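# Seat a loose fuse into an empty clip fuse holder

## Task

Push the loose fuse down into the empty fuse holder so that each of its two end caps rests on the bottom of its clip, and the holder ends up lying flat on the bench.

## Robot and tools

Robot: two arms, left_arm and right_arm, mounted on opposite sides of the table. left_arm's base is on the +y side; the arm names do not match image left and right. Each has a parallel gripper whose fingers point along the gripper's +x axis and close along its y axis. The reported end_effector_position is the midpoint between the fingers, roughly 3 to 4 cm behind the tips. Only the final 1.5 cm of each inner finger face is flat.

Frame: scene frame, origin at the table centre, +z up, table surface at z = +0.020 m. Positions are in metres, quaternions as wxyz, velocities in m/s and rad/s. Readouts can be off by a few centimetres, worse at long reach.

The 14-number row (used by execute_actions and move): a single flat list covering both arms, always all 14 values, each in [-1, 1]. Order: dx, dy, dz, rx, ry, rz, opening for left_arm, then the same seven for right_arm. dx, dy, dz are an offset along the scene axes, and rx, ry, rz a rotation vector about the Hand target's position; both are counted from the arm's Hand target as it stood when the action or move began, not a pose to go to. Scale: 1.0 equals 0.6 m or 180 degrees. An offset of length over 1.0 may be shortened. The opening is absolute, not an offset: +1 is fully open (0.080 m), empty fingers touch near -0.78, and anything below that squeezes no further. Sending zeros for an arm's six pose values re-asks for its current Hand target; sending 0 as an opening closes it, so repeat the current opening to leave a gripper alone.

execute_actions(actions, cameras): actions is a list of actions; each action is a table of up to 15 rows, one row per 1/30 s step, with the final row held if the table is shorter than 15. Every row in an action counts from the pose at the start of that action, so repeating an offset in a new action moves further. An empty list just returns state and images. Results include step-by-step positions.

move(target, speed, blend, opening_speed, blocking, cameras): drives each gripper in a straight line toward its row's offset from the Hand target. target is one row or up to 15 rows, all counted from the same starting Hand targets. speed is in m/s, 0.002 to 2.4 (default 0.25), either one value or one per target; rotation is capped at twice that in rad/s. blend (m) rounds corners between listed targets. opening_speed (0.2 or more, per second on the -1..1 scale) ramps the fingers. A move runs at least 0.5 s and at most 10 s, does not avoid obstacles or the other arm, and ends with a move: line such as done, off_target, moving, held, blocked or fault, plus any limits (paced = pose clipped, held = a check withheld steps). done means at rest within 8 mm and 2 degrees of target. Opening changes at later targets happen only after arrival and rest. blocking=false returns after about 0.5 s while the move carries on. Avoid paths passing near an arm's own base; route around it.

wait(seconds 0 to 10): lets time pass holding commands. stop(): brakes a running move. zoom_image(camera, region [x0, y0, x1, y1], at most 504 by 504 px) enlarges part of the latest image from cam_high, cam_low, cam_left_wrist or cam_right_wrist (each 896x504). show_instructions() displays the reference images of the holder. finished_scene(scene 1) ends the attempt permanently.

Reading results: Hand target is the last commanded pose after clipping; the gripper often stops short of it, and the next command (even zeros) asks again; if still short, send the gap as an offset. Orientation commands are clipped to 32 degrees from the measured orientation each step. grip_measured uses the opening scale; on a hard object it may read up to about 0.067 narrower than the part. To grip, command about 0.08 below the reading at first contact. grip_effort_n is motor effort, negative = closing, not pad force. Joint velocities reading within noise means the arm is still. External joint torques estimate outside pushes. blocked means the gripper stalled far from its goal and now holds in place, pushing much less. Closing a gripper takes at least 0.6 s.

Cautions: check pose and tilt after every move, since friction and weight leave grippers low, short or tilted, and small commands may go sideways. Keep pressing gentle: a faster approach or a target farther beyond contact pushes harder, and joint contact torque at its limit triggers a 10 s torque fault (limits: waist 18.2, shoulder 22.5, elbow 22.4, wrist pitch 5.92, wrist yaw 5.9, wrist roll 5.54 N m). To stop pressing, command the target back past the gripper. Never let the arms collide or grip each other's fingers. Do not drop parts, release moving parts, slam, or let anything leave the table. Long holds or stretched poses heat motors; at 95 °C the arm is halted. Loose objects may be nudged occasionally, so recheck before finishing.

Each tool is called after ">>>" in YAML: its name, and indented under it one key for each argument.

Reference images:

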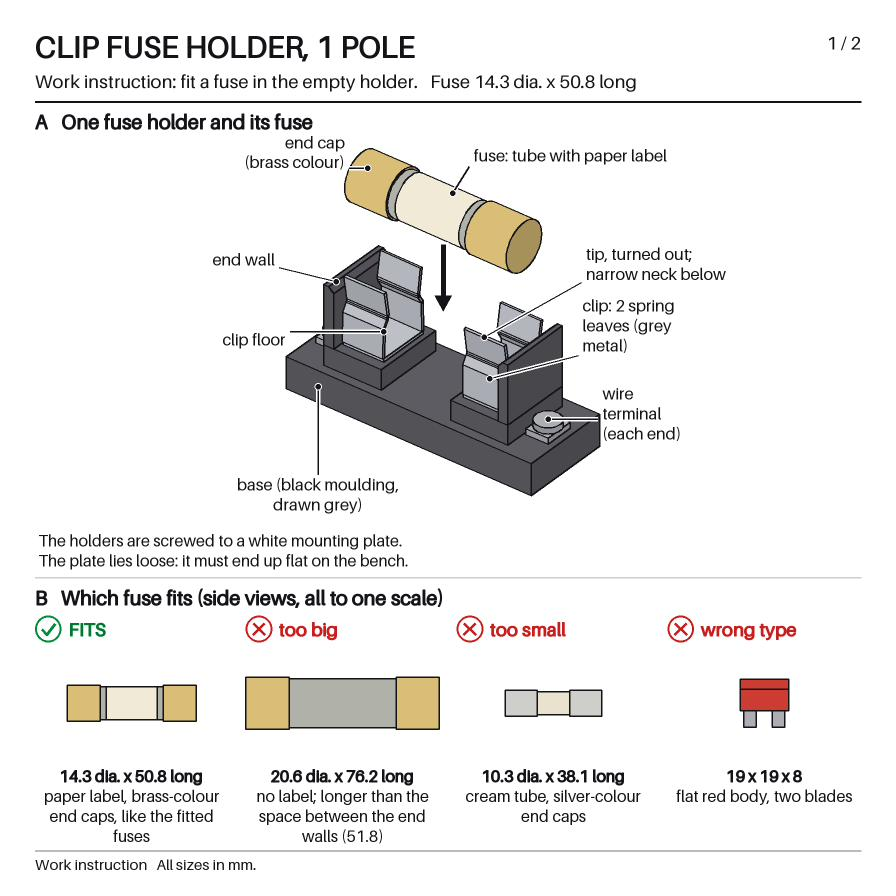

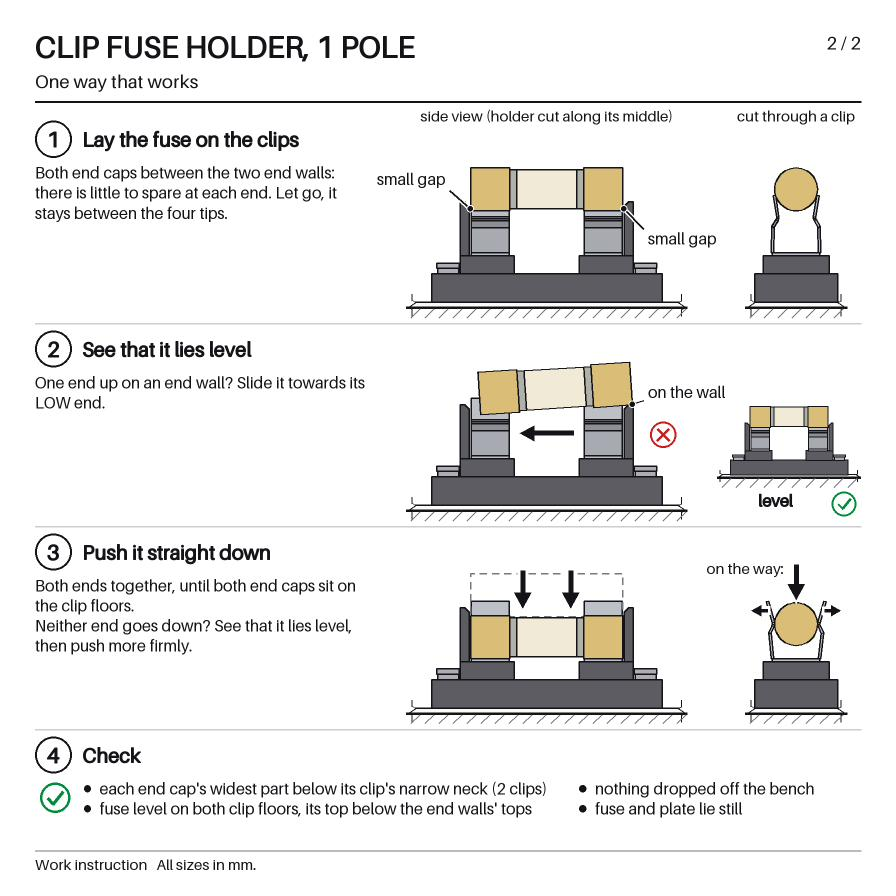

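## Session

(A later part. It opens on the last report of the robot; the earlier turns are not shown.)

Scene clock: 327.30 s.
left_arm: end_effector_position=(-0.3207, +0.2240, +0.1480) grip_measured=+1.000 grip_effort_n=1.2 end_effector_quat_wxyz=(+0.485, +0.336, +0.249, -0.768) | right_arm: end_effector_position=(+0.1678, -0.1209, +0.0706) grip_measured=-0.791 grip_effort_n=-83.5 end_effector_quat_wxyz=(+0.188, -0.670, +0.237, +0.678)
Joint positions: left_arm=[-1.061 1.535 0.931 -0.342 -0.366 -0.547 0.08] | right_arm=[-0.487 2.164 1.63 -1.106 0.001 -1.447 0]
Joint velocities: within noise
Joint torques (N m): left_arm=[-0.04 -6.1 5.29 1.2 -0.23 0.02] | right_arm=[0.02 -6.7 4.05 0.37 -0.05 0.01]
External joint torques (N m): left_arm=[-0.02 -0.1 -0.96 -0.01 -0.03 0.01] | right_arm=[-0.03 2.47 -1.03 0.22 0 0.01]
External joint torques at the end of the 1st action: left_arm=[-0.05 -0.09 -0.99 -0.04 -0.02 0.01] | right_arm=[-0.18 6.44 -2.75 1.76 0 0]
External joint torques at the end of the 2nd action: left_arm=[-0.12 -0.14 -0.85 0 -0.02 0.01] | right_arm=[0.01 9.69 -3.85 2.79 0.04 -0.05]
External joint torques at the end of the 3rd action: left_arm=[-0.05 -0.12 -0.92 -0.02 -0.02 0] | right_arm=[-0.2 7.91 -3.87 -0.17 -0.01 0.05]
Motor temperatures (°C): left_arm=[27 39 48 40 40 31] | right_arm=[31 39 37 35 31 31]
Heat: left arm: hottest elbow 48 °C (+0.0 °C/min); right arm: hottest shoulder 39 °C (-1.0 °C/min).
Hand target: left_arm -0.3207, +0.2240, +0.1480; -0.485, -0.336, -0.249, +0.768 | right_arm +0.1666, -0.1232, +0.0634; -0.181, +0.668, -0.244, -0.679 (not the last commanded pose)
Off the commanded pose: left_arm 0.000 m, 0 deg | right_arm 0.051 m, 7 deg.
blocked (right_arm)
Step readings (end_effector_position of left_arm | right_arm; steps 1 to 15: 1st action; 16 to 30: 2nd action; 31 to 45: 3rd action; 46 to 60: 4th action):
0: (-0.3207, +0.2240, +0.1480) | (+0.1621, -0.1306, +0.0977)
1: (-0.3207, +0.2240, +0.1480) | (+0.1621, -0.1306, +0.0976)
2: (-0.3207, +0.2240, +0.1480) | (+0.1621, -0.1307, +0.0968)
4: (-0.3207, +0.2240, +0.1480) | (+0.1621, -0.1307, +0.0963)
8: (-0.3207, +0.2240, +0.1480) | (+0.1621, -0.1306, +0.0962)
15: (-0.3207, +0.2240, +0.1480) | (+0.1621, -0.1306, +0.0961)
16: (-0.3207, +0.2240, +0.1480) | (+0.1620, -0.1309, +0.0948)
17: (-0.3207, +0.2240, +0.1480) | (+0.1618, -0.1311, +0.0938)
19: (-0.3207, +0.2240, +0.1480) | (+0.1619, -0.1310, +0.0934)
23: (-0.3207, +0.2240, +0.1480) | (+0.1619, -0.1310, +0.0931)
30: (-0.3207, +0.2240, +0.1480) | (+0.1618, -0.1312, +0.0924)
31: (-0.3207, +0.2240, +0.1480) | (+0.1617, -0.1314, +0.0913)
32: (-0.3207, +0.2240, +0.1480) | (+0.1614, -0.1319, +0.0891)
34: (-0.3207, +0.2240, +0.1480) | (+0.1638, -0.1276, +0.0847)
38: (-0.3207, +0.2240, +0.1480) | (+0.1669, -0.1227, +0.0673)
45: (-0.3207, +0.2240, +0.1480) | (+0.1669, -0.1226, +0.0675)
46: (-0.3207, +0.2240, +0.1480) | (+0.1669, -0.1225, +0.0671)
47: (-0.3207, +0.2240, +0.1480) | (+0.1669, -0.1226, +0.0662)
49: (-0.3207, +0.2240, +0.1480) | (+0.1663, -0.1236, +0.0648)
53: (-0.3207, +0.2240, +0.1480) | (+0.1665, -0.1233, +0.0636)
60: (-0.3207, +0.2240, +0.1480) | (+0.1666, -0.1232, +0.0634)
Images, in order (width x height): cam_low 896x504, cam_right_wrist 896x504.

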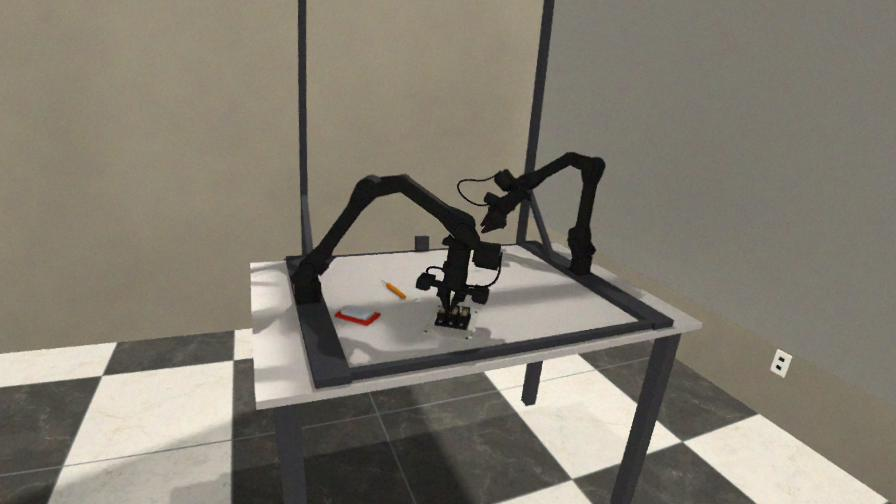

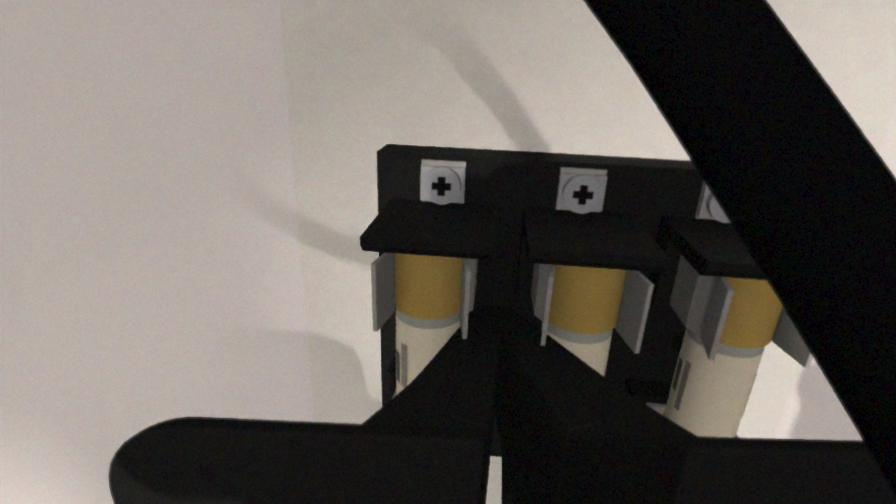

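>>> move:
  target: [0,0,0,0,0,0,1, 0,0,0.1,0,0,0,-0.85]
  cameras: ["cam_right_wrist","cam_low"]
  speed: 0.1

>>> zoom_image:
  camera: "cam_low"
  region: [425, 285, 485, 335]

>>> zoom_image:
  camera: "cam_right_wrist"
  region: [380, 60, 780, 460]

Scene clock: 331.30 s.
left_arm: end_effector_position=(-0.3207, +0.2240, +0.1480) grip_measured=+1.000 grip_effort_n=1.2 end_effector_quat_wxyz=(+0.485, +0.336, +0.249, -0.768) | right_arm: end_effector_position=(+0.1654, -0.1255, +0.1179) grip_measured=-0.791 grip_effort_n=-83.5 end_effector_quat_wxyz=(+0.175, -0.667, +0.249, +0.680)
Joint positions: left_arm=[-1.061 1.535 0.931 -0.342 -0.366 -0.547 0.08] | right_arm=[-0.487 2.137 1.775 -1.316 0.001 -1.447 0]
Joint velocities: within noise
Joint torques (N m): left_arm=[-0.05 -6.09 5.35 1.19 -0.22 0.02] | right_arm=[-0.11 -9.46 6.19 -0.02 -0.05 0]
External joint torques (N m): left_arm=[-0.04 -0.12 -0.88 -0.02 -0.02 0.01] | right_arm=[-0.06 -0.36 0.98 -0.15 0 0.01]
Motor temperatures (°C): left_arm=[27 39 48 40 40 31] | right_arm=[31 39 37 34 31 31]
Heat: left arm: hottest elbow 48 °C (+0.0 °C/min); right arm: hottest shoulder 39 °C (-1.0 °C/min).
Hand target: left_arm -0.3207, +0.2240, +0.1480; -0.485, -0.336, -0.249, +0.768 | right_arm +0.1665, -0.1232, +0.1233; -0.181, +0.668, -0.244, -0.679
Off the commanded pose: left_arm 0.000 m, 0 deg | right_arm 0.006 m, 1 deg.
move: done
Images, in order (width x height): cam_low 896x504, cam_right_wrist 896x504.

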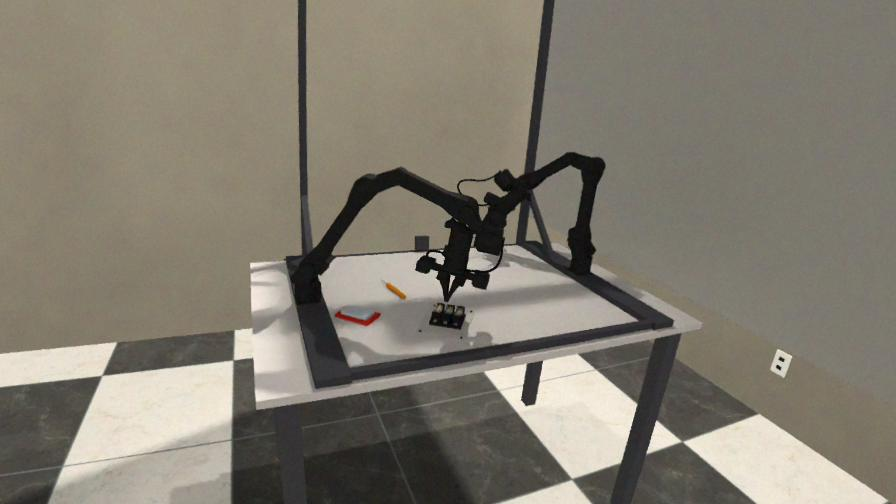

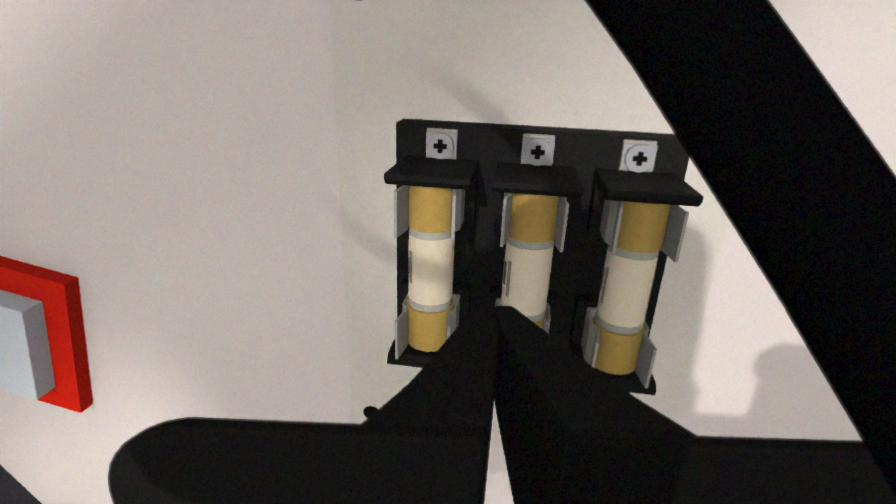

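Scaled by 8.400 from the camera's 896x504 image, which has a finer 1280x720 frame.

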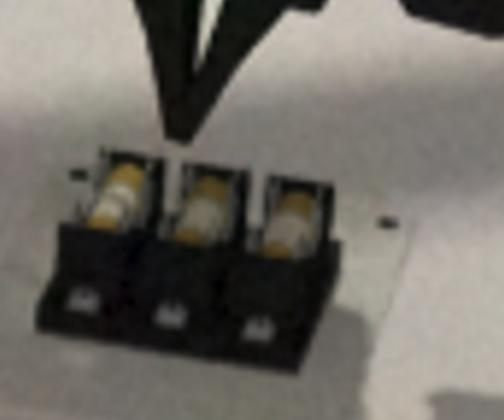

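Scaled by 1.260 from the camera's 896x504 image, which has a finer 1280x720 frame.

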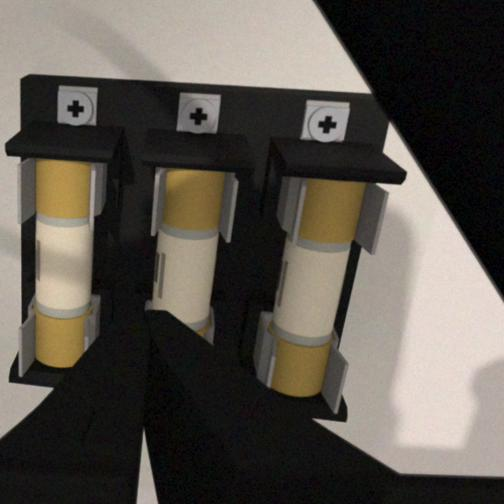

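>>> move:
  target: [0,0,0,0,0,0,1, -0.12,0,0.08,0,0,0,-0.85]
  cameras: ["cam_high","cam_right_wrist","cam_low"]

>>> zoom_image:
  camera: "cam_low"
  region: [410, 290, 490, 350]

Scene clock: 334.57 s.
left_arm: end_effector_position=(-0.3207, +0.2240, +0.1480) grip_measured=+1.000 grip_effort_n=1.2 end_effector_quat_wxyz=(+0.485, +0.336, +0.249, -0.768) | right_arm: end_effector_position=(+0.0939, -0.1248, +0.1650) grip_measured=-0.791 grip_effort_n=-83.5 end_effector_quat_wxyz=(+0.172, -0.668, +0.249, +0.680)
Joint positions: left_arm=[-1.061 1.535 0.931 -0.342 -0.366 -0.547 0.08] | right_arm=[-0.317 2.013 1.775 -1.442 -0.014 -1.283 0]
Joint velocities: within noise
Joint torques (N m): left_arm=[-0.07 -6.07 5.29 1.19 -0.24 0.01] | right_arm=[0.11 -9.23 6.01 0.04 -0.09 0.16]
External joint torques (N m): left_arm=[-0.03 -0.11 -0.94 -0.02 -0.03 0] | right_arm=[0.16 -0.83 0.77 -0.06 -0.04 0.16]
Motor temperatures (°C): left_arm=[27 39 48 40 40 31] | right_arm=[31 40 37 34 31 31]
Heat: left arm: hottest elbow 48 °C (+0.0 °C/min); right arm: hottest shoulder 40 °C (+0.0 °C/min).
Hand target: left_arm -0.3207, +0.2240, +0.1480; -0.485, -0.336, -0.249, +0.768 | right_arm +0.0945, -0.1232, +0.1713; -0.181, +0.668, -0.244, -0.679
Off the commanded pose: left_arm 0.000 m, 0 deg | right_arm 0.006 m, 1 deg.
move: done
Images, in order (width x height): cam_high 896x504, cam_low 896x504, cam_right_wrist 896x504.

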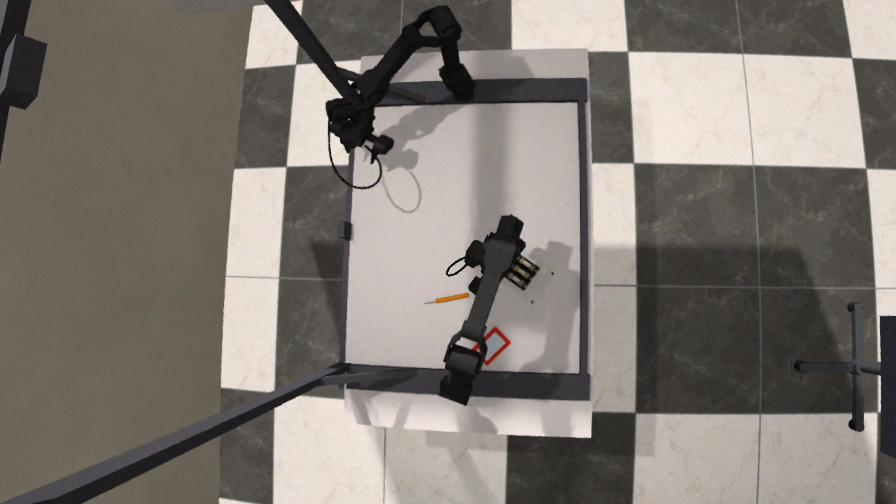

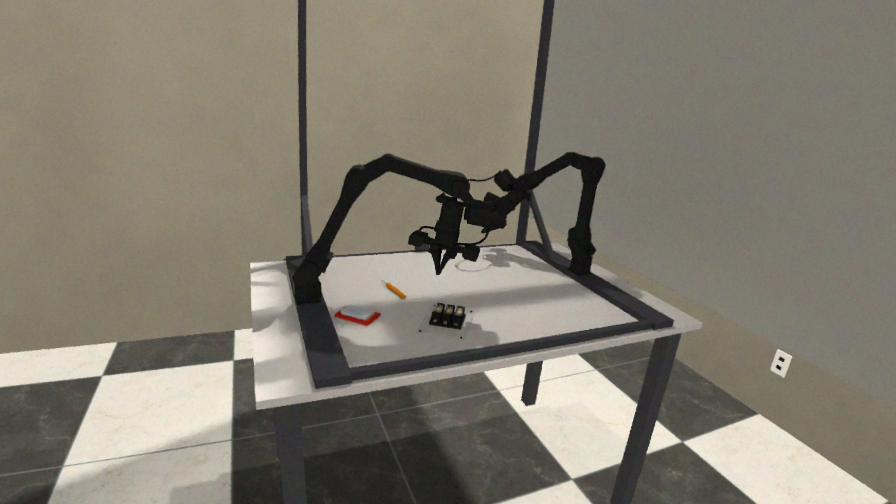

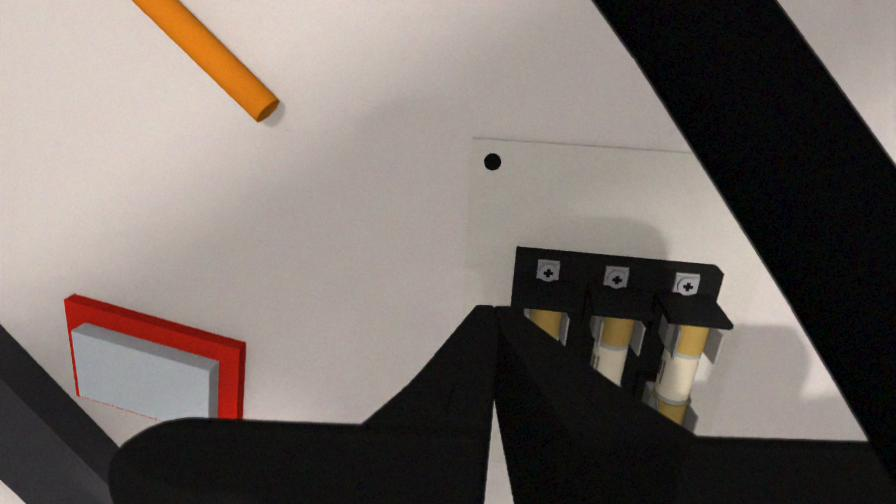

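Scaled by 6.300 from the camera's 896x504 image, which has a finer 1280x720 frame.

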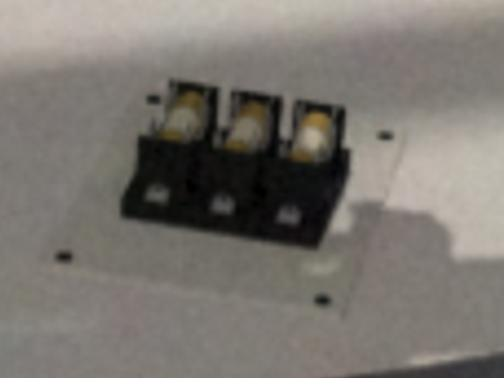

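>>> finished_scene:

The scene is finished: the task was done.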